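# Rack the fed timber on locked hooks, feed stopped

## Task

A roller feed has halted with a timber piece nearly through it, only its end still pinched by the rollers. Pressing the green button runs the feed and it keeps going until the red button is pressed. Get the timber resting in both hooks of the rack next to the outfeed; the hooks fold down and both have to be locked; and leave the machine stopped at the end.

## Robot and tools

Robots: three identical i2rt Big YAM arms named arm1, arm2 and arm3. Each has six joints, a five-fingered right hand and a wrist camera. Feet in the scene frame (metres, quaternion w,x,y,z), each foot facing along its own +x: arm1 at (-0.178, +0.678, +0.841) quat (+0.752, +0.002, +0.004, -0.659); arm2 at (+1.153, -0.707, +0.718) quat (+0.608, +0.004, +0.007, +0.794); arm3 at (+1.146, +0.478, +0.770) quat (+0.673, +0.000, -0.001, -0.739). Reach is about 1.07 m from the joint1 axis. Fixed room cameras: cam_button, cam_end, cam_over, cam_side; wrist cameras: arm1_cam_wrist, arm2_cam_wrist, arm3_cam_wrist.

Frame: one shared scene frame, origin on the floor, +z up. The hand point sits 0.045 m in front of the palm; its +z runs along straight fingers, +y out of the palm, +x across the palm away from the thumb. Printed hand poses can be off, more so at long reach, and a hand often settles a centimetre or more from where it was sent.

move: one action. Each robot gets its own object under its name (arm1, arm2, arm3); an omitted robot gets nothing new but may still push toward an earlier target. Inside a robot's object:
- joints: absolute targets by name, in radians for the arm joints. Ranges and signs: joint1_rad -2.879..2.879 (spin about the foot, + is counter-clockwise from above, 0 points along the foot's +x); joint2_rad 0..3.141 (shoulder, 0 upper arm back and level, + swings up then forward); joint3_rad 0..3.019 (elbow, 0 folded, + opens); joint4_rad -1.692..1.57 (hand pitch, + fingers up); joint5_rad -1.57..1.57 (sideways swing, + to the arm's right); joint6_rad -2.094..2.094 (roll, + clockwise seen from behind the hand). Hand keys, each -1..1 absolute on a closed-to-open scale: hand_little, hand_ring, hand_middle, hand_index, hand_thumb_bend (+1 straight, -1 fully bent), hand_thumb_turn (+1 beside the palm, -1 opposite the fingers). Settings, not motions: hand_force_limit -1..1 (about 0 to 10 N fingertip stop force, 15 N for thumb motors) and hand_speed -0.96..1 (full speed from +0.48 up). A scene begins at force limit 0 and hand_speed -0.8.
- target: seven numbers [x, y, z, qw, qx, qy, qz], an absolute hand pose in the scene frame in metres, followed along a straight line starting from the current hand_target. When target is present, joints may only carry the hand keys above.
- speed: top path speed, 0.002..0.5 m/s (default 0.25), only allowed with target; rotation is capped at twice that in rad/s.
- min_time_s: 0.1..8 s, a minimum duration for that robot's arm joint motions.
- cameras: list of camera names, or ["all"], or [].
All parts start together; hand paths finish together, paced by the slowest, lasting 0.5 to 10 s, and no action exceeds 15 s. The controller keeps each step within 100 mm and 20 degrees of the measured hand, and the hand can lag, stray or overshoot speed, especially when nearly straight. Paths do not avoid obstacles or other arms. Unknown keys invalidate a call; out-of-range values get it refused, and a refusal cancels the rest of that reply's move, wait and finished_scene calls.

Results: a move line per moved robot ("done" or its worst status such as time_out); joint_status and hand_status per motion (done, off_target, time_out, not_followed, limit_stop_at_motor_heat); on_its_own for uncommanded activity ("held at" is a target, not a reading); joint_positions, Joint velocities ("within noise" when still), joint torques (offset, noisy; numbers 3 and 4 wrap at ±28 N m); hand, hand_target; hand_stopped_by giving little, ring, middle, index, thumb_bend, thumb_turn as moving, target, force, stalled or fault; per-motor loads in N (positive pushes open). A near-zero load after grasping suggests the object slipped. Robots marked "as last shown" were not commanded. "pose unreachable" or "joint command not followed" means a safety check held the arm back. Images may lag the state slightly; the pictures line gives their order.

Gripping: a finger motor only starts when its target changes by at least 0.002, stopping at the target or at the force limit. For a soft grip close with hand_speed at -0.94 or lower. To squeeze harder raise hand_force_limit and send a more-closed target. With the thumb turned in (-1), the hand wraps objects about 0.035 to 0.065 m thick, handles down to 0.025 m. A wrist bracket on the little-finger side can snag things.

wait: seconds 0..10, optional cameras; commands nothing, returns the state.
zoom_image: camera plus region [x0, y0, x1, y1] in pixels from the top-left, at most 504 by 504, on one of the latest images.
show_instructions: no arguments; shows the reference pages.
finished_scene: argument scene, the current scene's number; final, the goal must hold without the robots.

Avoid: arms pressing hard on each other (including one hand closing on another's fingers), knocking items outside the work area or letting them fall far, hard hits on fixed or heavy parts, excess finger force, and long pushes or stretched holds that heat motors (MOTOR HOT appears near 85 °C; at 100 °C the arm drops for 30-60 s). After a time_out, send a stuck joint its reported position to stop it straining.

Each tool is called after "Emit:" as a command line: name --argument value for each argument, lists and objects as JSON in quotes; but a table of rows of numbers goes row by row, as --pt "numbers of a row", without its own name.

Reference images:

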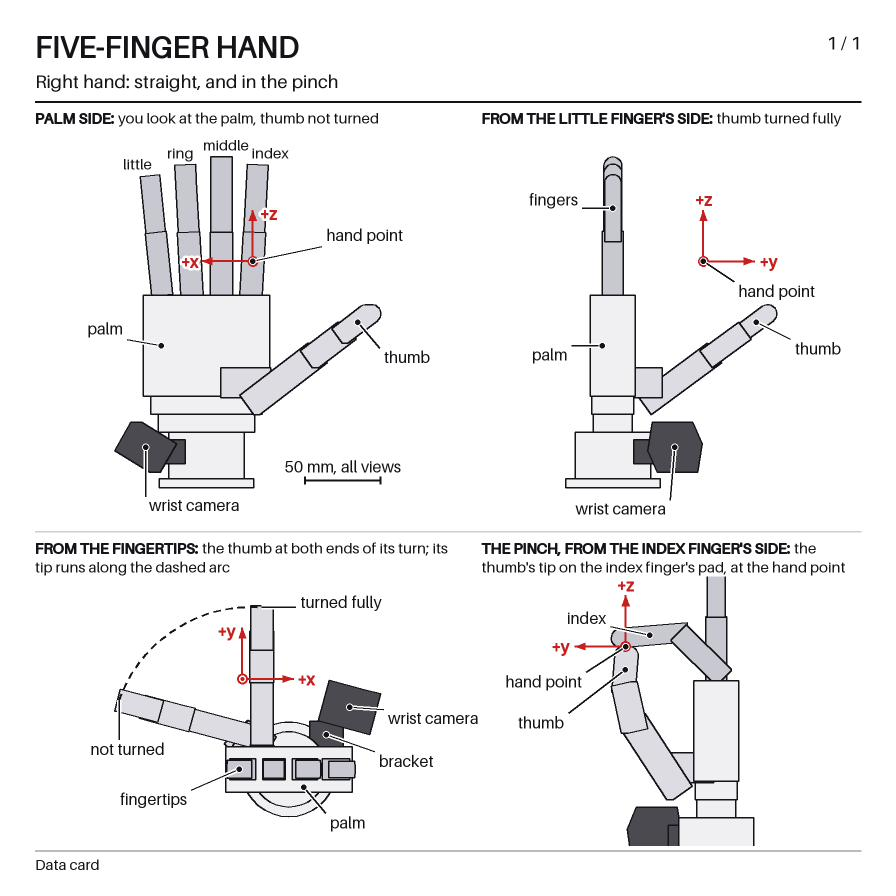

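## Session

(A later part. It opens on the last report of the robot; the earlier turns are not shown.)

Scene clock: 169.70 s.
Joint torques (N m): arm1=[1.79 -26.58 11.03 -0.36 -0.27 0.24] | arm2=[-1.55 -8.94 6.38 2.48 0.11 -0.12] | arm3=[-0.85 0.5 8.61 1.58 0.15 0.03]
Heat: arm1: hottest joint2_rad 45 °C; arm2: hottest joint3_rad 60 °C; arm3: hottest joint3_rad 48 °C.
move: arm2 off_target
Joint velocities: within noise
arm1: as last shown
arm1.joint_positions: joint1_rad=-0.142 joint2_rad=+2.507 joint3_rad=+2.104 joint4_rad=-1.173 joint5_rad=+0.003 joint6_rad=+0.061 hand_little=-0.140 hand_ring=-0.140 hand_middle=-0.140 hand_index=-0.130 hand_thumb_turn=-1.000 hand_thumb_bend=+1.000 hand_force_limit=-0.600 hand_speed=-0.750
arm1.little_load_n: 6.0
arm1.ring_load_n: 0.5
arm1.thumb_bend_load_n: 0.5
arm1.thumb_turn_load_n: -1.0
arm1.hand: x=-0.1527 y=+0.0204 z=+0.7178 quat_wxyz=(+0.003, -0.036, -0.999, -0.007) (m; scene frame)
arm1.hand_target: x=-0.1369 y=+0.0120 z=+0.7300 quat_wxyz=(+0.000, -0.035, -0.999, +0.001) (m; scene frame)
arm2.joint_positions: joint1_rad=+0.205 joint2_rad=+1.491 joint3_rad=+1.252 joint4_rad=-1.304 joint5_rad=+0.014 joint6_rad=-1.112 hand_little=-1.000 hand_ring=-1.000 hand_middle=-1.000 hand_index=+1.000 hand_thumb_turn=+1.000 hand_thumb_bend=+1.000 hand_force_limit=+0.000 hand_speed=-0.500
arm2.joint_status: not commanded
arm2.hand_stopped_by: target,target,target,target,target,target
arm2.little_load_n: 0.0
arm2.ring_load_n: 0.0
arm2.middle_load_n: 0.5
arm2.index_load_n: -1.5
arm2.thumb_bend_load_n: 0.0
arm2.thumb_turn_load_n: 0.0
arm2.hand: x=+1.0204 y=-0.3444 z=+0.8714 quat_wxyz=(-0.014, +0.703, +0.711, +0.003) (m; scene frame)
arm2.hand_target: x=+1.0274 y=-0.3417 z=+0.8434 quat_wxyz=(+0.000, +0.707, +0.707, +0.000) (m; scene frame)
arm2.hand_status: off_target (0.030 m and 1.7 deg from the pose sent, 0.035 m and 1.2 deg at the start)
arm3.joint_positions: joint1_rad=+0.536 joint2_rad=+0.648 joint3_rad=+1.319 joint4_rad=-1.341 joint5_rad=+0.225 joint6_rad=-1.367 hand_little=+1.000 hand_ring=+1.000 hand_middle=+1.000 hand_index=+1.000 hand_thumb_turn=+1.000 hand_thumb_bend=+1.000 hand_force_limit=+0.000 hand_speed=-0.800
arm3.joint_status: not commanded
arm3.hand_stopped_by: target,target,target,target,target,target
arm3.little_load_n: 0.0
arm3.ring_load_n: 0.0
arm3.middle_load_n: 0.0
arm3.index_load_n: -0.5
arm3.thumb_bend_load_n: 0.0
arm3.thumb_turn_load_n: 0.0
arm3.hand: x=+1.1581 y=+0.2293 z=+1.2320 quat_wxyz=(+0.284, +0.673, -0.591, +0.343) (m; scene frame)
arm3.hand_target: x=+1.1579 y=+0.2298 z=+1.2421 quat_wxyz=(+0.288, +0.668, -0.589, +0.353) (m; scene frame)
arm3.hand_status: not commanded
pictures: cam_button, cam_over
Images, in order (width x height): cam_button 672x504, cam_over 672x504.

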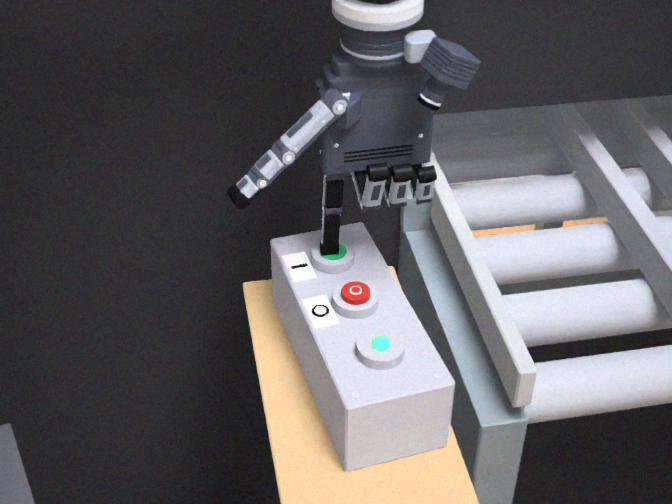

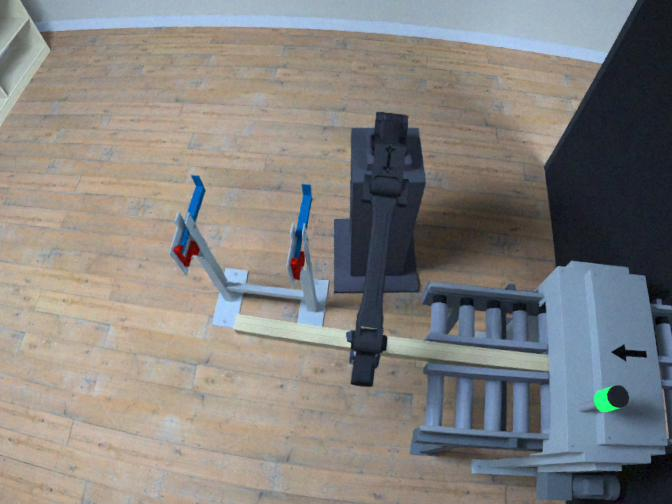

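Emit:
move --arm2 '{"target": [1.080, -0.324, 0.905, 0, 0.7071, 0.7071, 0], "speed": 0.1}' --cameras '["cam_button", "cam_over", "cam_side"]'

Emit:
zoom_image --camera "cam_button" --region '[290, 220, 410, 340]'

Scene clock: 177.40 s.
Joint torques (N m): arm1=[1.61 -26.75 10.96 -0.34 -0.28 0.23] | arm2=[-0.79 -12.81 13.67 -0.34 0.09 -0.15] | arm3=[-0.56 0.44 8.51 1.63 0.11 0.06]
Heat: arm1: hottest joint2_rad 46 °C; arm2: hottest joint3_rad 58 °C; arm3: hottest joint3_rad 48 °C.
move: arm2 off_target
Joint velocities: within noise
arm1, arm3: as last shown
arm1.little_load_n: 5.5
arm1.ring_load_n: 1.0
arm2.joint_positions: joint1_rad=+0.072 joint2_rad=+1.488 joint3_rad=+1.278 joint4_rad=-1.405 joint5_rad=+0.016 joint6_rad=-1.234 hand_little=-1.000 hand_ring=-1.000 hand_middle=-1.000 hand_index=+1.000 hand_thumb_turn=+1.000 hand_thumb_bend=+1.000 hand_force_limit=+0.000 hand_speed=-0.500
arm2.joint_status: not commanded
arm2.hand_stopped_by: target,target,target,target,target,target
arm2.little_load_n: 0.0
arm2.ring_load_n: 0.0
arm2.middle_load_n: 0.0
arm2.index_load_n: 0.0
arm2.thumb_bend_load_n: 0.0
arm2.thumb_turn_load_n: 0.0
arm2.hand: x=+1.0803 y=-0.3393 z=+0.8852 quat_wxyz=(+0.021, +0.707, +0.707, -0.010) (m; scene frame)
arm2.hand_target: x=+1.0803 y=-0.3249 z=+0.9049 quat_wxyz=(+0.000, +0.707, +0.707, +0.000) (m; scene frame)
arm2.hand_status: off_target (0.025 m and 2.7 deg from the pose sent, 0.071 m and 1.7 deg at the start)
arm3.index_load_n: 0.0
pictures: cam_button, cam_over, cam_side
Images, in order (width x height): cam_button 672x504, cam_over 672x504, cam_side 672x504.

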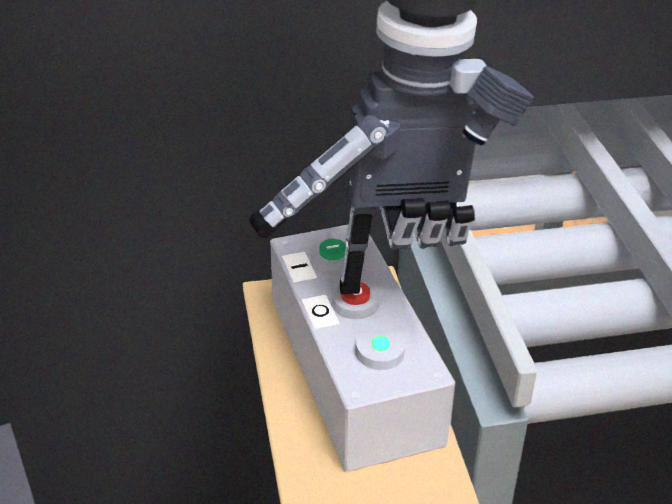

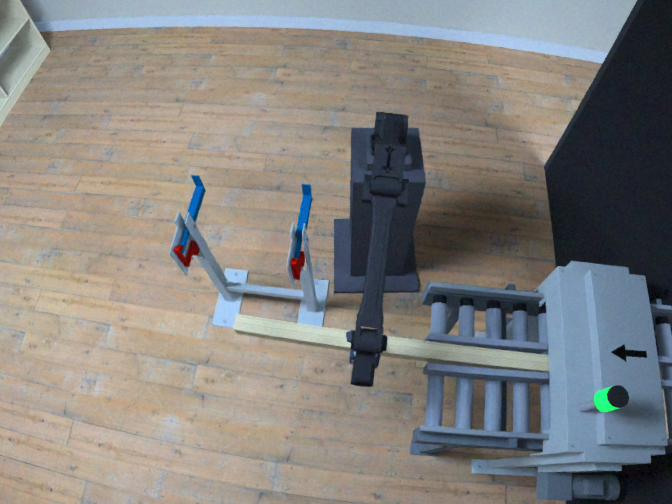

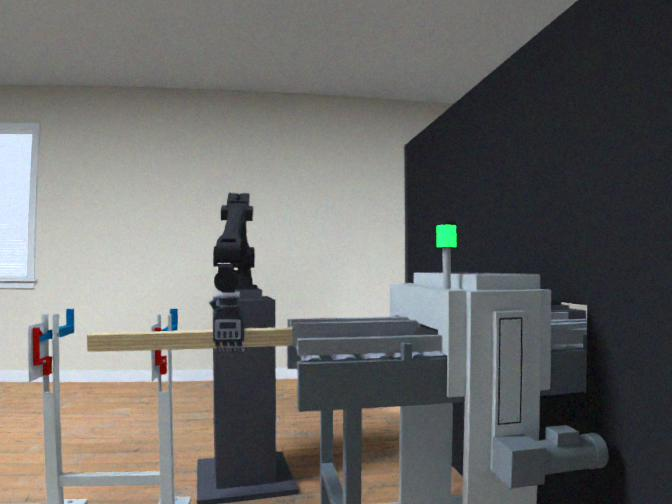

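Scaled by 4.200 from the camera's 672x504 image, which has a finer 960x720 frame.

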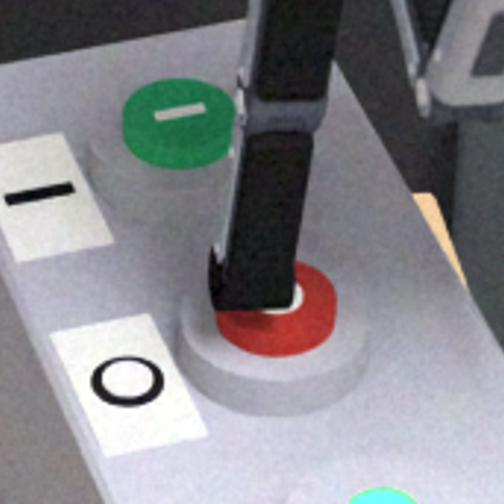

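Emit:
move --arm2 '{"target": [1.083, -0.330, 0.842, 0, 0.7071, 0.7071, 0], "speed": 0.06}' --cameras '["cam_button", "cam_over", "cam_side"]'

Emit:
zoom_image --camera "cam_button" --region '[290, 220, 410, 340]'

Scene clock: 186.60 s.
Joint torques (N m): arm1=[1.85 -26.58 11.08 -0.4 -0.28 0.24] | arm2=[-1.2 -8.7 6.16 2.11 0.06 -0.14] | arm3=[-1.38 -0.15 8.5 1.63 0.13 0.06]
Heat: arm1: hottest joint2_rad 48 °C; arm2: hottest joint3_rad 57 °C; arm3: hottest joint3_rad 48 °C.
move: arm2 off_target
Joint velocities: within noise
arm1, arm3: as last shown
arm1.thumb_bend_load_n: 0.0
arm2.joint_positions: joint1_rad=+0.072 joint2_rad=+1.463 joint3_rad=+1.223 joint4_rad=-1.292 joint5_rad=+0.016 joint6_rad=-1.240 hand_little=-1.000 hand_ring=-1.000 hand_middle=-1.000 hand_index=+1.000 hand_thumb_turn=+1.000 hand_thumb_bend=+1.000 hand_force_limit=+0.000 hand_speed=-0.500
arm2.joint_status: not commanded
arm2.hand_stopped_by: target,target,target,target,target,target
arm2.little_load_n: 0.0
arm2.ring_load_n: 0.0
arm2.middle_load_n: 0.0
arm2.index_load_n: -1.0
arm2.thumb_bend_load_n: 0.0
arm2.thumb_turn_load_n: 0.0
arm2.hand: x=+1.0767 y=-0.3295 z=+0.8710 quat_wxyz=(-0.017, +0.705, +0.709, +0.008) (m; scene frame)
arm2.hand_target: x=+1.0831 y=-0.3316 z=+0.8434 quat_wxyz=(+0.000, +0.707, +0.707, +0.000) (m; scene frame)
arm2.hand_status: off_target (0.030 m and 2.2 deg from the pose sent, 0.044 m and 2.7 deg at the start)
pictures: cam_button, cam_over, cam_side
Images, in order (width x height): cam_button 672x504, cam_over 672x504, cam_side 672x504.

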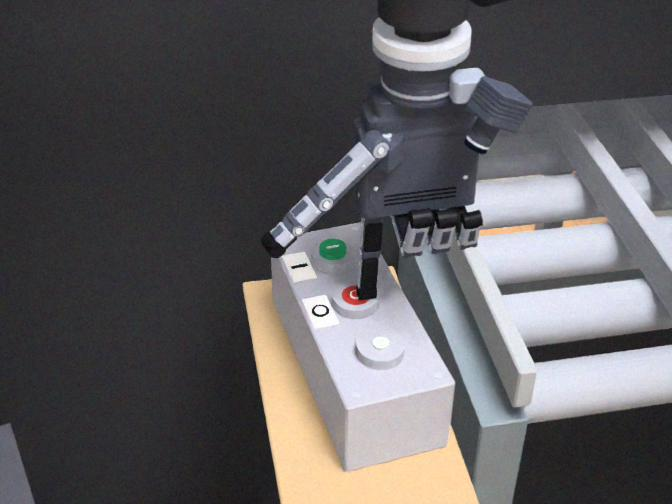

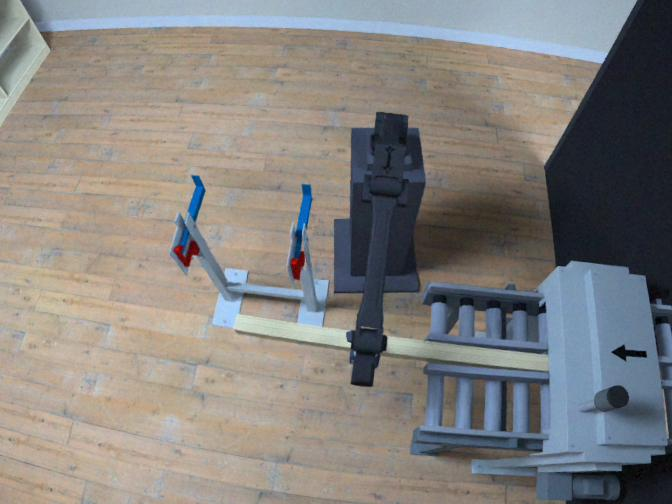

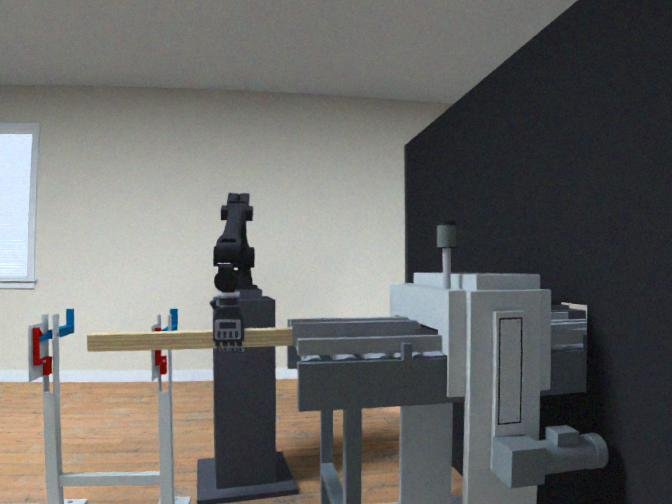

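Scaled by 4.200 from the camera's 672x504 image, which has a finer 960x720 frame.

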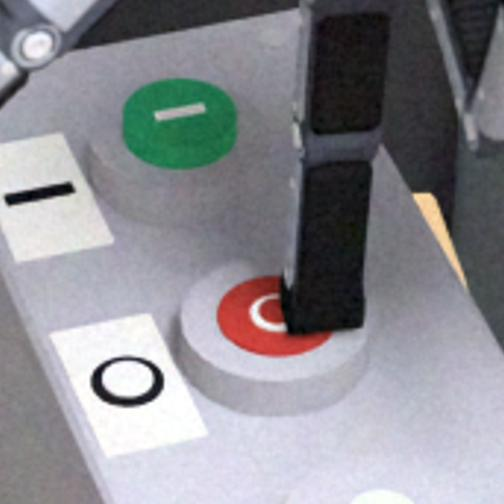

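Emit:
move --arm1 '{"joints": {"hand_force_limit": -0.4, "hand_speed": -0.8, "hand_index": -0.5, "hand_middle": -0.5, "hand_ring": -0.5, "hand_little": -0.5, "hand_thumb_bend": -0.3}}' --arm2 '{"target": [1.083, -0.350, 0.960, 0, 0.7071, 0.7071, 0], "speed": 0.15}'

Emit:
move --arm1 '{"target": [-0.270, 0.022, 0.735, 0, 0.035, 0.9994, 0], "speed": 0.06}' --arm2 '{"joints": {"joint2_rad": 0.8, "joint3_rad": 2.2, "joint4_rad": -1.5}, "min_time_s": 4}' --cameras '["cam_over", "cam_side", "arm1_cam_wrist"]'

Emit:
zoom_image --camera "cam_over" --region '[400, 260, 650, 448]'

Scene clock: 205.60 s.
Joint torques (N m): arm1=[1.9 -26.87 11.08 -0.38 -0.26 0.22] | arm2=[0.44 -10.64 13.18 -0.29 0.08 0.04] | arm3=[-0.26 0.09 8.61 1.29 0.16 0.05]
Heat: arm1: hottest joint2_rad 50 °C; arm2: hottest joint3_rad 54 °C; arm3: hottest joint3_rad 48 °C.
move: arm1 off_target; arm2 off_target
Joint velocities: within noise
arm1.joint_positions: joint1_rad=-0.142 joint2_rad=+2.508 joint3_rad=+2.104 joint4_rad=-1.173 joint5_rad=+0.003 joint6_rad=+0.061 hand_little=-0.140 hand_ring=-0.153 hand_middle=-0.172 hand_index=-0.181 hand_thumb_turn=-1.000 hand_thumb_bend=+0.987 hand_force_limit=-0.400 hand_speed=-0.800
arm1.joint_status: hand_little off_target (ended at -0.140, target -0.500); hand_ring off_target (ended at -0.153, target -0.500); hand_middle off_target (ended at -0.172, target -0.500); hand_index off_target (ended at -0.181, target -0.500); hand_thumb_bend off_target (ended at +0.987, target -0.300); the others done
arm1.hand_stopped_by: force,force,force,force,force,target
arm1.little_load_n: 0.0
arm1.ring_load_n: 2.5
arm1.middle_load_n: 11.5
arm1.index_load_n: 11.0
arm1.thumb_bend_load_n: 9.5
arm1.thumb_turn_load_n: -1.0
arm1.hand: x=-0.1527 y=+0.0205 z=+0.7175 quat_wxyz=(+0.003, -0.036, -0.999, -0.007) (m; scene frame)
arm1.hand_target: x=-0.1368 y=+0.0120 z=+0.7301 quat_wxyz=(+0.000, -0.035, -0.999, +0.001) (m; scene frame)
arm1.hand_status: not commanded
arm2.joint_positions: joint1_rad=+0.072 joint2_rad=+1.399 joint3_rad=+1.351 joint4_rad=-1.545 joint5_rad=+0.016 joint6_rad=-1.236 hand_little=-1.000 hand_ring=-1.000 hand_middle=-1.000 hand_index=+1.000 hand_thumb_turn=+1.000 hand_thumb_bend=+1.000 hand_force_limit=+0.000 hand_speed=-0.500
arm2.joint_status: not commanded
arm2.hand_stopped_by: target,target,target,target,target,target
arm2.little_load_n: 0.0
arm2.ring_load_n: 0.0
arm2.middle_load_n: 0.0
arm2.index_load_n: 0.0
arm2.thumb_bend_load_n: 0.0
arm2.thumb_turn_load_n: 0.0
arm2.hand: x=+1.0879 y=-0.3582 z=+0.9470 quat_wxyz=(+0.011, +0.706, +0.708, -0.006) (m; scene frame)
arm2.hand_target: x=+1.0831 y=-0.3504 z=+0.9599 quat_wxyz=(+0.000, +0.707, +0.707, +0.000) (m; scene frame)
arm2.hand_status: off_target (0.016 m and 1.4 deg from the pose sent, 0.092 m and 2.2 deg at the start)
arm3: as last shown
pictures: none

Scene clock: 210.03 s.
Joint torques (N m): arm1=[-0.91 -27.34 11.58 -0.77 0 -0.32] | arm2=[0.21 4.54 5.09 3.14 0.03 0] | arm3=[-0.56 0.21 8.68 1.51 0.14 0.04]
Heat: arm1: hottest joint2_rad 51 °C; arm2: hottest joint3_rad 55 °C; arm3: hottest joint3_rad 48 °C.
move: arm1 off_target; arm2 done
Joint velocities: within noise
arm1.joint_positions: joint1_rad=-0.297 joint2_rad=+2.518 joint3_rad=+2.104 joint4_rad=-1.173 joint5_rad=-0.003 joint6_rad=-0.073 hand_little=-0.140 hand_ring=-0.153 hand_middle=-0.172 hand_index=-0.181 hand_thumb_turn=-1.000 hand_thumb_bend=+0.987 hand_force_limit=-0.400 hand_speed=-0.800
arm1.joint_status: not commanded
arm1.hand_stopped_by: force,force,force,force,force,target
arm1.little_load_n: 0.0
arm1.ring_load_n: 2.0
arm1.middle_load_n: 11.5
arm1.index_load_n: 12.0
arm1.thumb_bend_load_n: 8.0
arm1.thumb_turn_load_n: 0.5
arm1.hand: x=-0.2605 y=+0.0321 z=+0.7120 quat_wxyz=(-0.001, -0.047, -0.999, -0.012) (m; scene frame)
arm1.hand_target: x=-0.2699 y=+0.0225 z=+0.7348 quat_wxyz=(+0.000, -0.035, -0.999, +0.001) (m; scene frame)
arm1.hand_status: off_target (0.027 m and 1.9 deg from the pose sent, 0.118 m and 0.9 deg at the start)
arm2.joint_positions: joint1_rad=+0.072 joint2_rad=+0.799 joint3_rad=+2.184 joint4_rad=-1.519 joint5_rad=+0.016 joint6_rad=-1.236 hand_little=-1.000 hand_ring=-1.000 hand_middle=-1.000 hand_index=+1.000 hand_thumb_turn=+1.000 hand_thumb_bend=+1.000 hand_force_limit=+0.000 hand_speed=-0.500
arm2.joint_status: all done
arm2.hand_stopped_by: target,target,target,target,target,target
arm2.little_load_n: 0.0
arm2.ring_load_n: 0.0
arm2.middle_load_n: 0.0
arm2.index_load_n: 0.0
arm2.thumb_bend_load_n: 0.0
arm2.thumb_turn_load_n: 0.0
arm2.hand: x=+1.1668 y=-0.5576 z=+1.4572 quat_wxyz=(-0.592, +0.540, +0.526, +0.285) (m; scene frame)
arm2.hand_target: x=+1.1667 y=-0.5598 z=+1.4669 quat_wxyz=(-0.605, +0.533, +0.517, +0.287) (m; scene frame)
arm2.hand_status: not commanded
arm3: as last shown
arm3.middle_load_n: 0.5
pictures: arm1_cam_wrist, cam_over, cam_side
Images, in order (width x height): arm1_cam_wrist 672x504, cam_over 672x504, cam_side 672x504.

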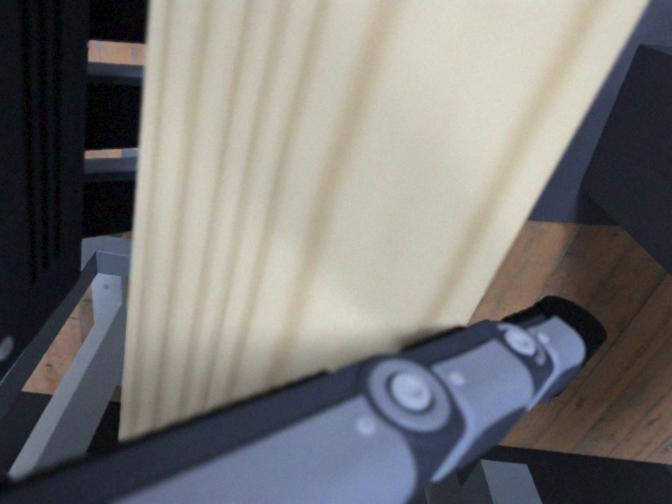

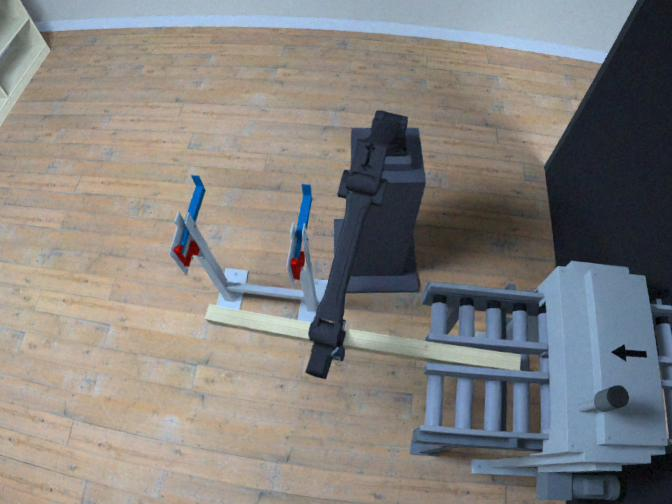

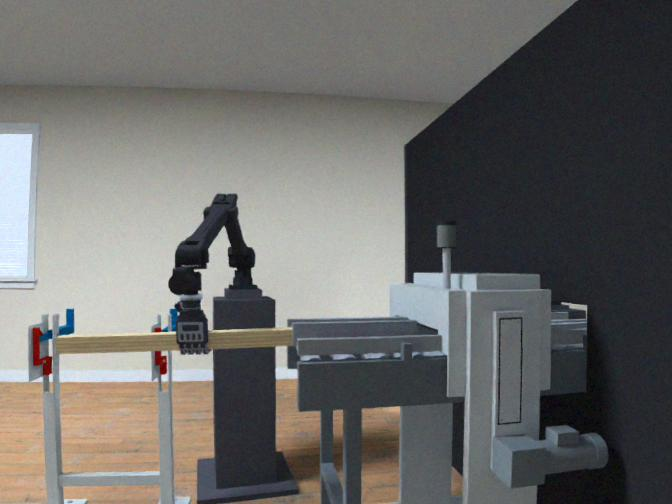

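Scaled by 2.016 from the camera's 672x504 image, which has a finer 960x720 frame.

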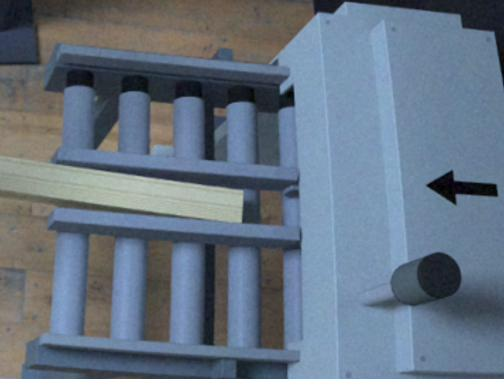

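Emit:
move --arm1 '{"target": [-0.335, 0.024, 0.737, 0, 0.035, 0.9994, 0], "speed": 0.06}'

Emit:
move --arm1 '{"joints": {"hand_index": -0.14, "hand_middle": -0.14, "hand_ring": -0.14, "hand_little": -0.142, "hand_thumb_bend": 1.0}}' --cameras '["cam_over", "cam_side"]'

Scene clock: 222.17 s.
Joint torques (N m): arm1=[-2.9 -27.46 14.89 -1.18 0.54 -0.59] | arm2=[0.26 4.48 5.09 3.14 0.03 0] | arm3=[0.26 0.26 8.54 1.55 0.12 0.02]
Heat: arm1: hottest joint2_rad 53 °C; arm2: hottest joint3_rad 53 °C; arm3: hottest joint3_rad 48 °C.
move: arm1 off_target
Joint velocities: within noise
arm1.joint_positions: joint1_rad=-0.357 joint2_rad=+2.544 joint3_rad=+2.130 joint4_rad=-1.193 joint5_rad=-0.015 joint6_rad=-0.137 hand_little=-0.140 hand_ring=-0.153 hand_middle=-0.172 hand_index=-0.181 hand_thumb_turn=-1.000 hand_thumb_bend=+0.987 hand_force_limit=-0.400 hand_speed=-0.800
arm1.joint_status: not commanded
arm1.hand_stopped_by: force,force,force,force,force,target
arm1.little_load_n: 0.0
arm1.ring_load_n: 1.5
arm1.middle_load_n: 11.0
arm1.index_load_n: 11.5
arm1.thumb_bend_load_n: 7.5
arm1.thumb_turn_load_n: 2.0
arm1.hand: x=-0.3006 y=+0.0411 z=+0.7050 quat_wxyz=(-0.009, -0.045, -0.999, -0.020) (m; scene frame)
arm1.hand_target: x=-0.3344 y=+0.0264 z=+0.7370 quat_wxyz=(+0.002, -0.036, -0.999, +0.002) (m; scene frame)
arm1.hand_status: off_target (0.050 m and 2.8 deg from the pose sent, 0.079 m and 1.9 deg at the start)
arm2, arm3: as last shown
arm2.middle_load_n: 0.5
arm3.middle_load_n: 0.0
pictures: none

Scene clock: 222.80 s.
Joint torques (N m): arm1=[-2.2 -27.75 14.83 -0.92 0.67 -0.32] | arm2=[0.21 4.48 5.09 3.14 0.03 0] | arm3=[-0.67 0.5 8.57 1.63 0.11 0.01]
Heat: arm1: hottest joint2_rad 53 °C; arm2: hottest joint3_rad 52 °C; arm3: hottest joint3_rad 48 °C.
move: arm1 done
Joint velocities: within noise
arm1.joint_positions: joint1_rad=-0.359 joint2_rad=+2.544 joint3_rad=+2.132 joint4_rad=-1.202 joint5_rad=-0.019 joint6_rad=-0.161 hand_little=-0.141 hand_ring=-0.139 hand_middle=-0.140 hand_index=-0.140 hand_thumb_turn=-1.000 hand_thumb_bend=+1.000 hand_force_limit=-0.400 hand_speed=-0.800
arm1.joint_status: all done
arm1.hand_stopped_by: force,force,target,target,target,target
arm1.little_load_n: 5.0
arm1.ring_load_n: 5.0
arm1.middle_load_n: 1.0
arm1.index_load_n: 0.0
arm1.thumb_bend_load_n: 0.0
arm1.thumb_turn_load_n: 0.0
arm1.hand: x=-0.3019 y=+0.0435 z=+0.7062 quat_wxyz=(-0.011, -0.034, -0.999, -0.023) (m; scene frame)
arm1.hand_target: x=-0.3343 y=+0.0262 z=+0.7371 quat_wxyz=(+0.002, -0.036, -0.999, +0.002) (m; scene frame)
arm1.hand_status: not commanded
arm2, arm3: as last shown
arm2.middle_load_n: 0.0
arm3.little_load_n: 0.5
pictures: cam_over, cam_side
Images, in order (width x height): cam_over 672x504, cam_side 672x504.

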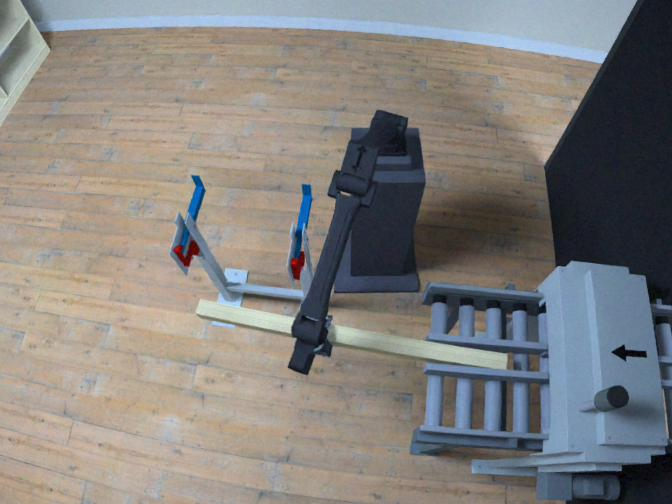

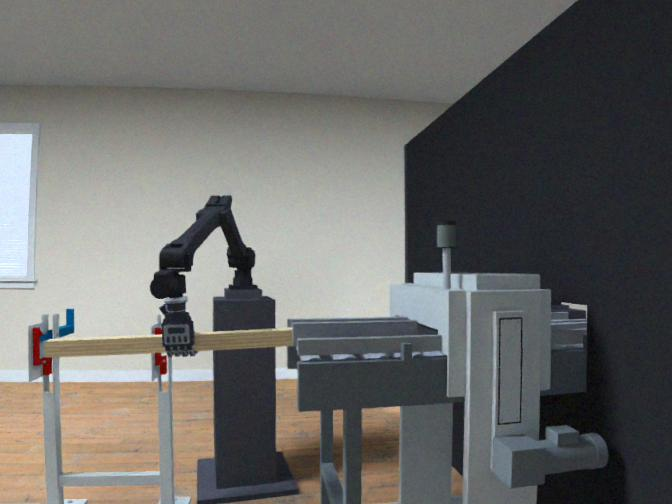

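Emit:
move --arm1 '{"target": [-0.260, 0.040, 0.762, 0, 0.035, 0.9994, 0], "speed": 0.05}'

Emit:
move --arm1 '{"target": [-0.190, 0.038, 0.762, 0, 0.035, 0.9994, 0], "speed": 0.05}' --cameras '["cam_over", "cam_side"]'

Scene clock: 229.70 s.
Joint torques (N m): arm1=[3.25 -34.14 6.46 -1.66 -0.22 0.66] | arm2=[0.26 4.48 5.09 3.14 0.03 0] | arm3=[-0.15 0.32 8.64 1.72 0.1 0.02]
Heat: arm1: hottest joint2_rad 51 °C; arm2: hottest joint3_rad 51 °C; arm3: hottest joint3_rad 48 °C.
move: arm1 off_target
Joint velocities: within noise
arm1.joint_positions: joint1_rad=-0.339 joint2_rad=+2.507 joint3_rad=+2.056 joint4_rad=-1.131 joint5_rad=-0.001 joint6_rad=-0.157 hand_little=-0.141 hand_ring=-0.140 hand_middle=-0.140 hand_index=-0.140 hand_thumb_turn=-1.000 hand_thumb_bend=+1.000 hand_force_limit=-0.400 hand_speed=-0.800
arm1.joint_status: not commanded
arm1.hand_stopped_by: force,force,target,target,target,target
arm1.little_load_n: 9.0
arm1.ring_load_n: 1.5
arm1.middle_load_n: 0.0
arm1.index_load_n: 0.0
arm1.thumb_bend_load_n: 0.0
arm1.thumb_turn_load_n: 0.0
arm1.hand: x=-0.2919 y=+0.0457 z=+0.7024 quat_wxyz=(+0.000, -0.026, -1.000, -0.009) (m; scene frame)
arm1.hand_target: x=-0.2612 y=+0.0403 z=+0.7577 quat_wxyz=(-0.001, -0.034, -0.999, +0.000) (m; scene frame)
arm1.hand_status: off_target (0.068 m and 1.5 deg from the pose sent, 0.070 m and 2.9 deg at the start)
arm2, arm3: as last shown
arm2.little_load_n: 0.5
pictures: none

Scene clock: 231.67 s.
Joint torques (N m): arm1=[3.72 -33.26 6.37 -1.58 -0.42 0.7] | arm2=[0.26 4.48 5.11 3.14 0.03 0] | arm3=[-0.03 0.38 8.61 1.55 0.11 0.03]
Heat: arm1: hottest joint2_rad 52 °C; arm2: hottest joint3_rad 51 °C; arm3: hottest joint3_rad 48 °C.
move: arm1 off_target
Joint velocities: within noise
arm1.joint_positions: joint1_rad=-0.244 joint2_rad=+2.485 joint3_rad=+2.020 joint4_rad=-1.115 joint5_rad=+0.005 joint6_rad=-0.061 hand_little=-0.141 hand_ring=-0.140 hand_middle=-0.140 hand_index=-0.140 hand_thumb_turn=-1.000 hand_thumb_bend=+1.000 hand_force_limit=-0.400 hand_speed=-0.800
arm1.joint_status: not commanded
arm1.hand_stopped_by: force,force,target,target,target,target
arm1.little_load_n: 7.0
arm1.ring_load_n: 1.5
arm1.middle_load_n: 0.0
arm1.index_load_n: 0.0
arm1.thumb_bend_load_n: 0.0
arm1.thumb_turn_load_n: 0.0
arm1.hand: x=-0.2256 y=+0.0404 z=+0.7050 quat_wxyz=(+0.004, -0.026, -1.000, -0.009) (m; scene frame)
arm1.hand_target: x=-0.1913 y=+0.0382 z=+0.7580 quat_wxyz=(-0.001, -0.034, -0.999, +0.000) (m; scene frame)
arm1.hand_status: off_target (0.067 m and 1.5 deg from the pose sent, 0.118 m and 1.5 deg at the start)
arm2: as last shown
arm2.little_load_n: 0.0
arm3.joint_positions: joint1_rad=+0.536 joint2_rad=+0.648 joint3_rad=+1.319 joint4_rad=-1.341 joint5_rad=+0.225 joint6_rad=-1.367 hand_little=+1.000 hand_ring=+1.000 hand_middle=+1.000 hand_index=+1.000 hand_thumb_turn=+1.000 hand_thumb_bend=+1.000 hand_force_limit=+0.000 hand_speed=-0.800
arm3.joint_status: not commanded
arm3.hand_stopped_by: target,target,target,target,target,target
arm3.little_load_n: 0.0
arm3.ring_load_n: 0.0
arm3.middle_load_n: 0.0
arm3.index_load_n: 0.0
arm3.thumb_bend_load_n: 0.0
arm3.thumb_turn_load_n: 0.0
arm3.hand: x=+1.1581 y=+0.2293 z=+1.2320 quat_wxyz=(+0.284, +0.673, -0.591, +0.343) (m; scene frame)
arm3.hand_target: x=+1.1579 y=+0.2298 z=+1.2421 quat_wxyz=(+0.288, +0.668, -0.589, +0.353) (m; scene frame)
arm3.hand_status: not commanded
pictures: cam_over, cam_side
Images, in order (width x height): cam_over 672x504, cam_side 672x504.

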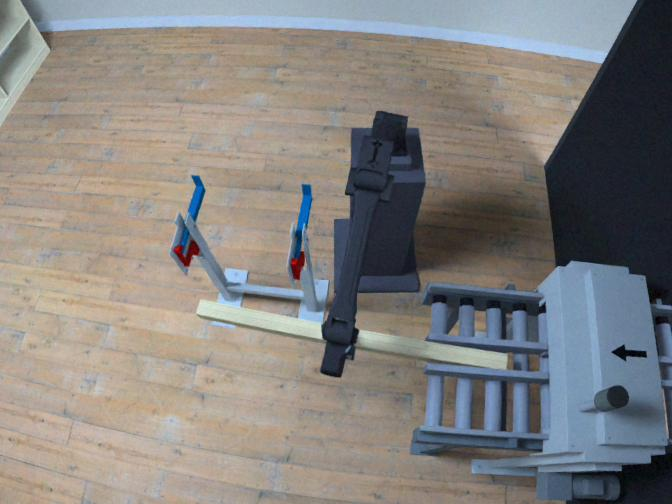

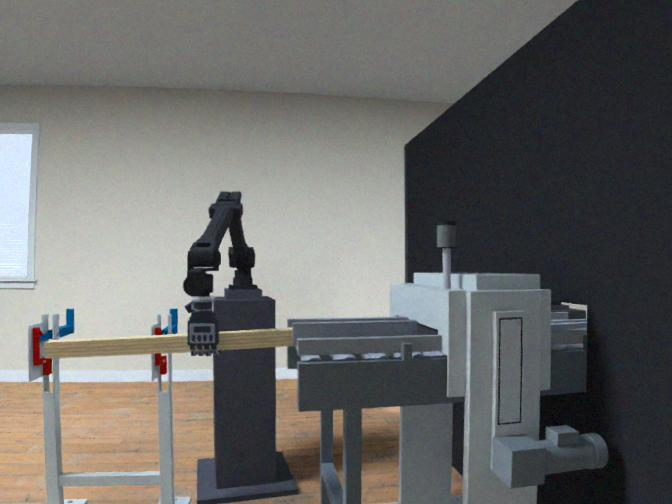

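Emit:
move --arm1 '{"target": [-0.130, 0.036, 0.765, 0, 0.035, 0.9994, 0], "speed": 0.05}' --cameras '["cam_over", "cam_side", "arm1_cam_wrist"]'

Scene clock: 254.10 s.
Joint torques (N m): arm1=[3.9 -33.03 7.04 -1.78 -0.53 0.72] | arm2=[0.21 4.42 5.09 3.14 0.03 0] | arm3=[-0.09 0.56 8.46 1.59 0.15 0.08]
Heat: arm1: hottest joint2_rad 59 °C; arm2: hottest joint3_rad 49 °C; arm3: hottest joint3_rad 48 °C.
move: arm1 off_target
Joint velocities: within noise
arm1.joint_positions: joint1_rad=-0.163 joint2_rad=+2.478 joint3_rad=+2.016 joint4_rad=-1.114 joint5_rad=+0.008 joint6_rad=+0.023 hand_little=-0.141 hand_ring=-0.140 hand_middle=-0.140 hand_index=-0.140 hand_thumb_turn=-1.000 hand_thumb_bend=+1.000 hand_force_limit=-0.400 hand_speed=-0.800
arm1.joint_status: not commanded
arm1.hand_stopped_by: force,force,target,target,target,target
arm1.little_load_n: 6.5
arm1.ring_load_n: 1.0
arm1.middle_load_n: 0.5
arm1.index_load_n: 0.0
arm1.thumb_bend_load_n: 0.0
arm1.thumb_turn_load_n: 0.0
arm1.hand: x=-0.1694 y=+0.0358 z=+0.7075 quat_wxyz=(+0.006, -0.028, -1.000, -0.007) (m; scene frame)
arm1.hand_target: x=-0.1316 y=+0.0363 z=+0.7610 quat_wxyz=(-0.001, -0.034, -0.999, +0.000) (m; scene frame)
arm1.hand_status: off_target (0.070 m and 1.3 deg from the pose sent, 0.113 m and 1.5 deg at the start)
arm2, arm3: as last shown
arm2.little_load_n: 0.5
arm2.ring_load_n: 0.5
arm2.thumb_turn_load_n: 0.5
arm3.index_load_n: -0.5
pictures: arm1_cam_wrist, cam_over, cam_side
Images, in order (width x height): arm1_cam_wrist 672x504, cam_over 672x504, cam_side 672x504.

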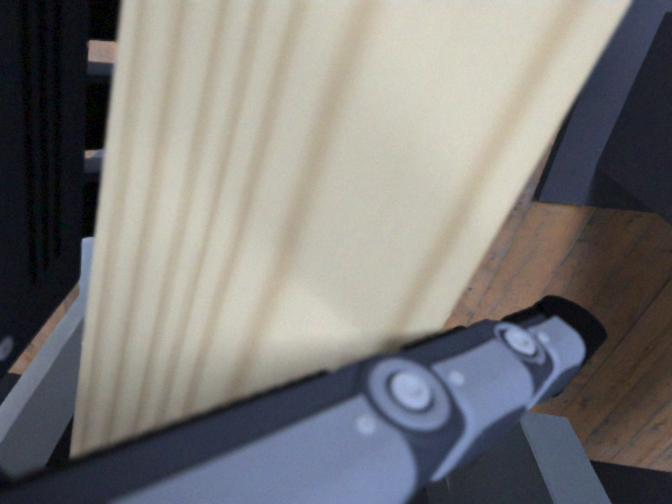

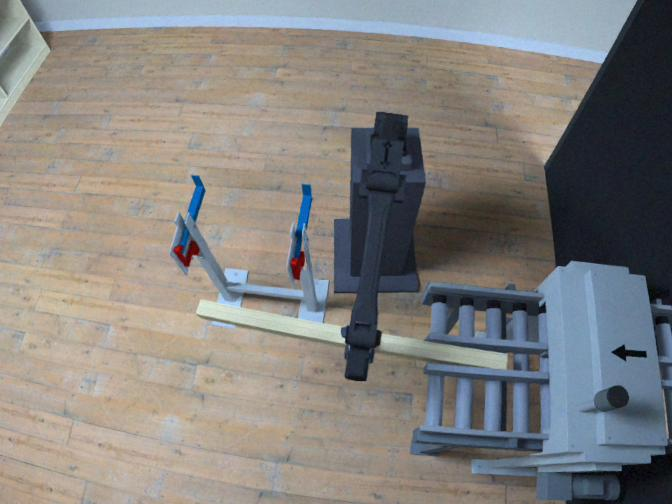

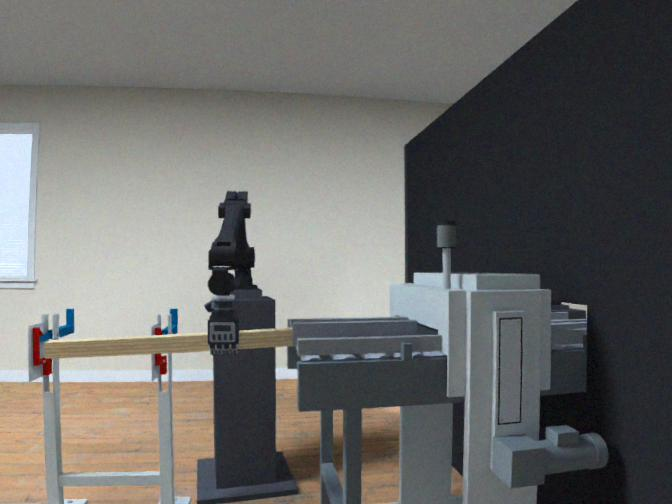

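Emit:
move --arm1 '{"target": [-0.135, 0.037, 0.80, 0, 0.035, 0.9994, 0], "speed": 0.05}' --cameras '["cam_over", "cam_side"]'

Scene clock: 258.47 s.
Joint torques (N m): arm1=[3.31 -36.25 8.2 -3.48 -0.53 0.63] | arm2=[0.26 4.48 5.09 3.12 0.03 0] | arm3=[-0.91 0.79 8.54 1.55 0.14 0.08]
Heat: arm1: hottest joint2_rad 58 °C; arm2: hottest joint3_rad 48 °C; arm3: hottest joint3_rad 48 °C.
move: arm1 off_target
Joint velocities: within noise
arm1.joint_positions: joint1_rad=-0.163 joint2_rad=+2.476 joint3_rad=+2.016 joint4_rad=-1.115 joint5_rad=+0.008 joint6_rad=+0.023 hand_little=-0.141 hand_ring=-0.140 hand_middle=-0.140 hand_index=-0.140 hand_thumb_turn=-1.000 hand_thumb_bend=+1.000 hand_force_limit=-0.400 hand_speed=-0.800
arm1.joint_status: not commanded
arm1.hand_stopped_by: force,force,target,target,target,target
arm1.little_load_n: 9.0
arm1.ring_load_n: 2.0
arm1.middle_load_n: 0.0
arm1.index_load_n: 0.0
arm1.thumb_bend_load_n: 0.0
arm1.thumb_turn_load_n: 0.0
arm1.hand: x=-0.1694 y=+0.0353 z=+0.7092 quat_wxyz=(+0.006, -0.028, -1.000, -0.006) (m; scene frame)
arm1.hand_target: x=-0.1368 y=+0.0366 z=+0.7916 quat_wxyz=(-0.001, -0.034, -0.999, +0.001) (m; scene frame)
arm1.hand_status: off_target (0.097 m and 1.2 deg from the pose sent, 0.099 m and 1.3 deg at the start)
arm2, arm3: as last shown
arm2.little_load_n: 0.0
arm2.ring_load_n: 0.0
arm2.thumb_turn_load_n: 0.0
arm3.index_load_n: 0.0
pictures: cam_over, cam_side
Images, in order (width x height): cam_over 672x504, cam_side 672x504.

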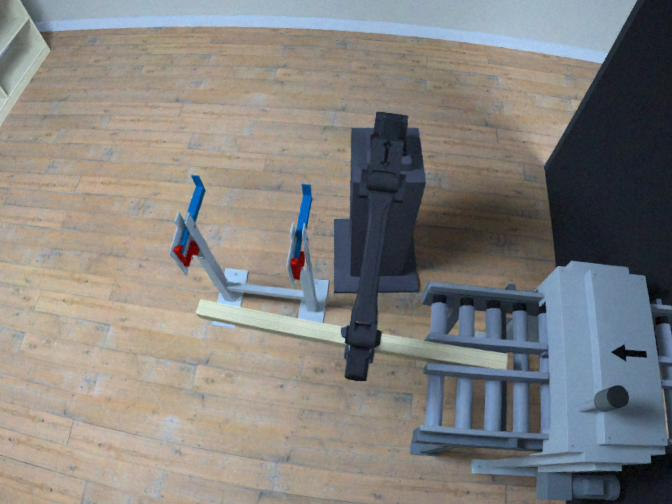

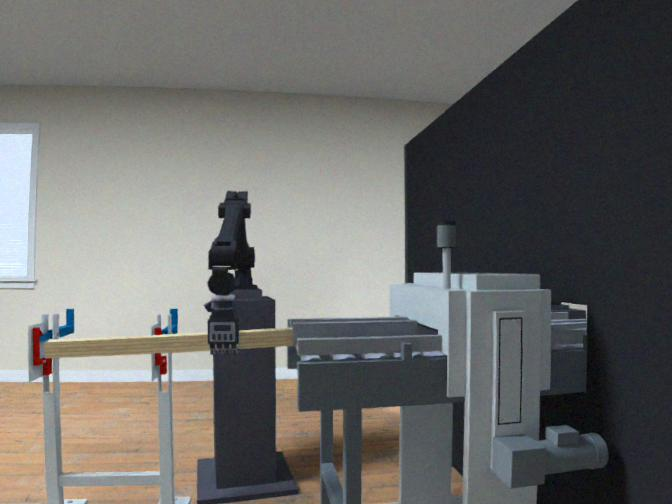

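Emit:
move --arm1 '{"target": [-0.160, 0.037, 0.808, 0, 0.035, 0.9994, 0], "speed": 0.05}' --cameras '["cam_over", "cam_side"]'

Emit:
zoom_image --camera "cam_side" --region '[20, 260, 460, 420]'

Scene clock: 266.30 s.
Joint torques (N m): arm1=[0.85 -36.78 8.92 -3.9 -0.27 0.28] | arm2=[0.21 4.48 5.09 3.14 0.03 0] | arm3=[-0.09 0.73 8.58 1.58 0.11 0.06]
Heat: arm1: hottest joint2_rad 61 °C; arm2: hottest joint3_rad 47 °C; arm3: hottest joint3_rad 48 °C.
move: arm1 off_target
Joint velocities: within noise
arm1.joint_positions: joint1_rad=-0.166 joint2_rad=+2.475 joint3_rad=+2.016 joint4_rad=-1.116 joint5_rad=+0.002 joint6_rad=+0.022 hand_little=-0.141 hand_ring=-0.140 hand_middle=-0.140 hand_index=-0.140 hand_thumb_turn=-1.000 hand_thumb_bend=+1.000 hand_force_limit=-0.400 hand_speed=-0.800
arm1.joint_status: not commanded
arm1.hand_stopped_by: force,force,target,target,target,target
arm1.little_load_n: 9.0
arm1.ring_load_n: 2.5
arm1.middle_load_n: 0.5
arm1.index_load_n: 0.0
arm1.thumb_bend_load_n: 0.0
arm1.thumb_turn_load_n: 0.0
arm1.hand: x=-0.1702 y=+0.0354 z=+0.7097 quat_wxyz=(+0.003, -0.028, -1.000, -0.006) (m; scene frame)
arm1.hand_target: x=-0.1603 y=+0.0362 z=+0.7987 quat_wxyz=(+0.000, -0.035, -0.999, +0.001) (m; scene frame)
arm1.hand_status: off_target (0.099 m and 1.1 deg from the pose sent, 0.099 m and 1.2 deg at the start)
arm2, arm3: as last shown
pictures: cam_over, cam_side
Images, in order (width x height): cam_over 672x504, cam_side 672x504.

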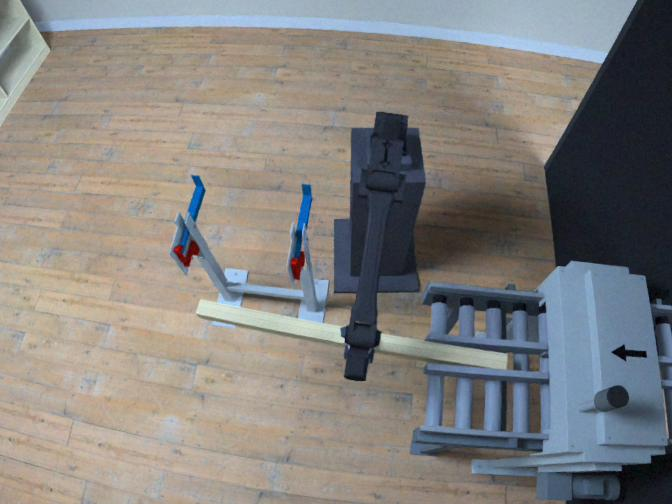

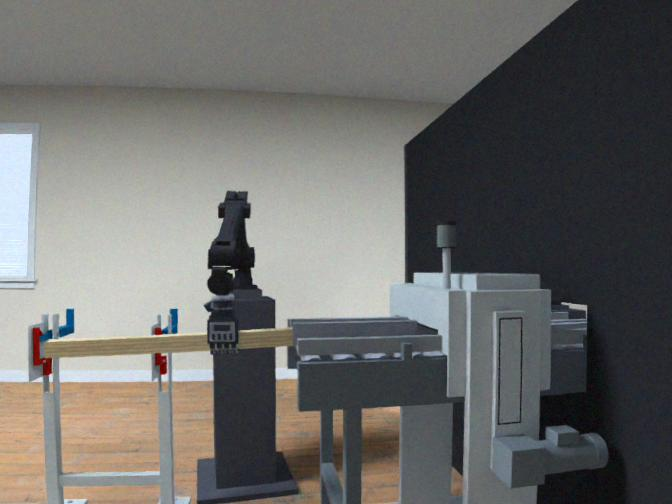

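Scaled by 1.145 from the camera's 672x504 image, which has a finer 960x720 frame.

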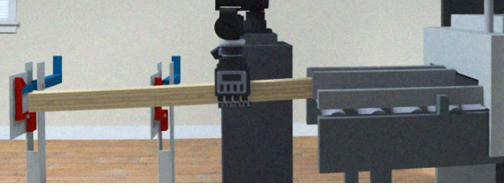

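Emit:
move --arm1 '{"joints": {"hand_force_limit": 0.0, "hand_speed": -0.85, "hand_little": -0.6, "hand_ring": -0.6, "hand_middle": -0.6, "hand_index": -0.6, "hand_thumb_bend": -0.3}}' --cameras '["cam_side", "arm1_cam_wrist"]'

Scene clock: 280.40 s.
Joint torques (N m): arm1=[0.67 -36.84 8.76 -3.99 -0.29 0.29] | arm2=[0.21 4.48 5.09 3.14 0.03 0] | arm3=[-0.38 0.56 8.65 1.58 0.14 0.02]
Heat: arm1: hottest joint2_rad 65 °C; arm2: hottest joint3_rad 47 °C; arm3: hottest joint3_rad 48 °C.
move: arm1 off_target
Joint velocities: within noise
arm1.joint_positions: joint1_rad=-0.166 joint2_rad=+2.475 joint3_rad=+2.016 joint4_rad=-1.116 joint5_rad=+0.003 joint6_rad=+0.022 hand_little=-0.141 hand_ring=-0.164 hand_middle=-0.179 hand_index=-0.206 hand_thumb_turn=-1.000 hand_thumb_bend=+0.948 hand_force_limit=+0.000 hand_speed=-0.850
arm1.joint_status: hand_little off_target (ended at -0.141, target -0.600); hand_ring off_target (ended at -0.164, target -0.600); hand_middle off_target (ended at -0.179, target -0.600); hand_index off_target (ended at -0.206, target -0.600); hand_thumb_bend off_target (ended at +0.948, target -0.300); the others done
arm1.hand_stopped_by: force,force,force,force,force,target
arm1.little_load_n: 3.5
arm1.ring_load_n: 7.0
arm1.middle_load_n: 5.0
arm1.index_load_n: 9.0
arm1.thumb_bend_load_n: 7.0
arm1.thumb_turn_load_n: -0.5
arm1.hand: x=-0.1703 y=+0.0354 z=+0.7097 quat_wxyz=(+0.003, -0.028, -1.000, -0.006) (m; scene frame)
arm1.hand_target: x=-0.1603 y=+0.0362 z=+0.7987 quat_wxyz=(+0.000, -0.035, -0.999, +0.001) (m; scene frame)
arm1.hand_status: not commanded
arm2.joint_positions: joint1_rad=+0.072 joint2_rad=+0.799 joint3_rad=+2.184 joint4_rad=-1.519 joint5_rad=+0.016 joint6_rad=-1.236 hand_little=-1.000 hand_ring=-1.000 hand_middle=-1.000 hand_index=+1.000 hand_thumb_turn=+1.000 hand_thumb_bend=+1.000 hand_force_limit=+0.000 hand_speed=-0.500
arm2.joint_status: not commanded
arm2.hand_stopped_by: target,target,target,target,target,target
arm2.little_load_n: 0.0
arm2.ring_load_n: 0.0
arm2.middle_load_n: 0.0
arm2.index_load_n: 0.0
arm2.thumb_bend_load_n: 0.0
arm2.thumb_turn_load_n: 0.0
arm2.hand: x=+1.1668 y=-0.5576 z=+1.4572 quat_wxyz=(-0.592, +0.540, +0.526, +0.285) (m; scene frame)
arm2.hand_target: x=+1.1667 y=-0.5598 z=+1.4669 quat_wxyz=(-0.605, +0.533, +0.517, +0.287) (m; scene frame)
arm2.hand_status: not commanded
arm3: as last shown
pictures: arm1_cam_wrist, cam_side
Images, in order (width x height): arm1_cam_wrist 672x504, cam_side 672x504.

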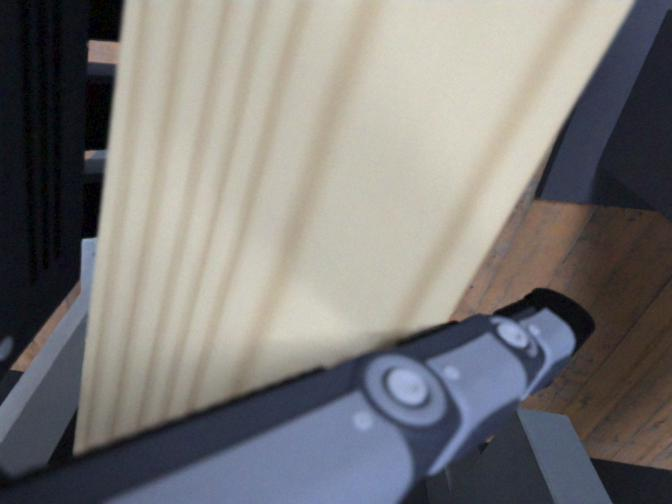

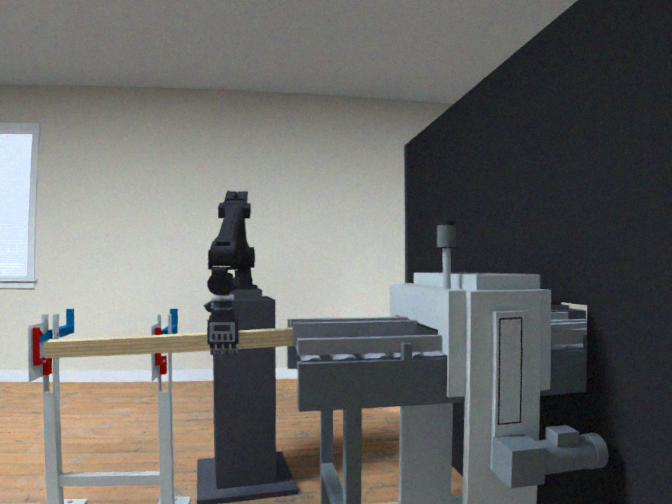

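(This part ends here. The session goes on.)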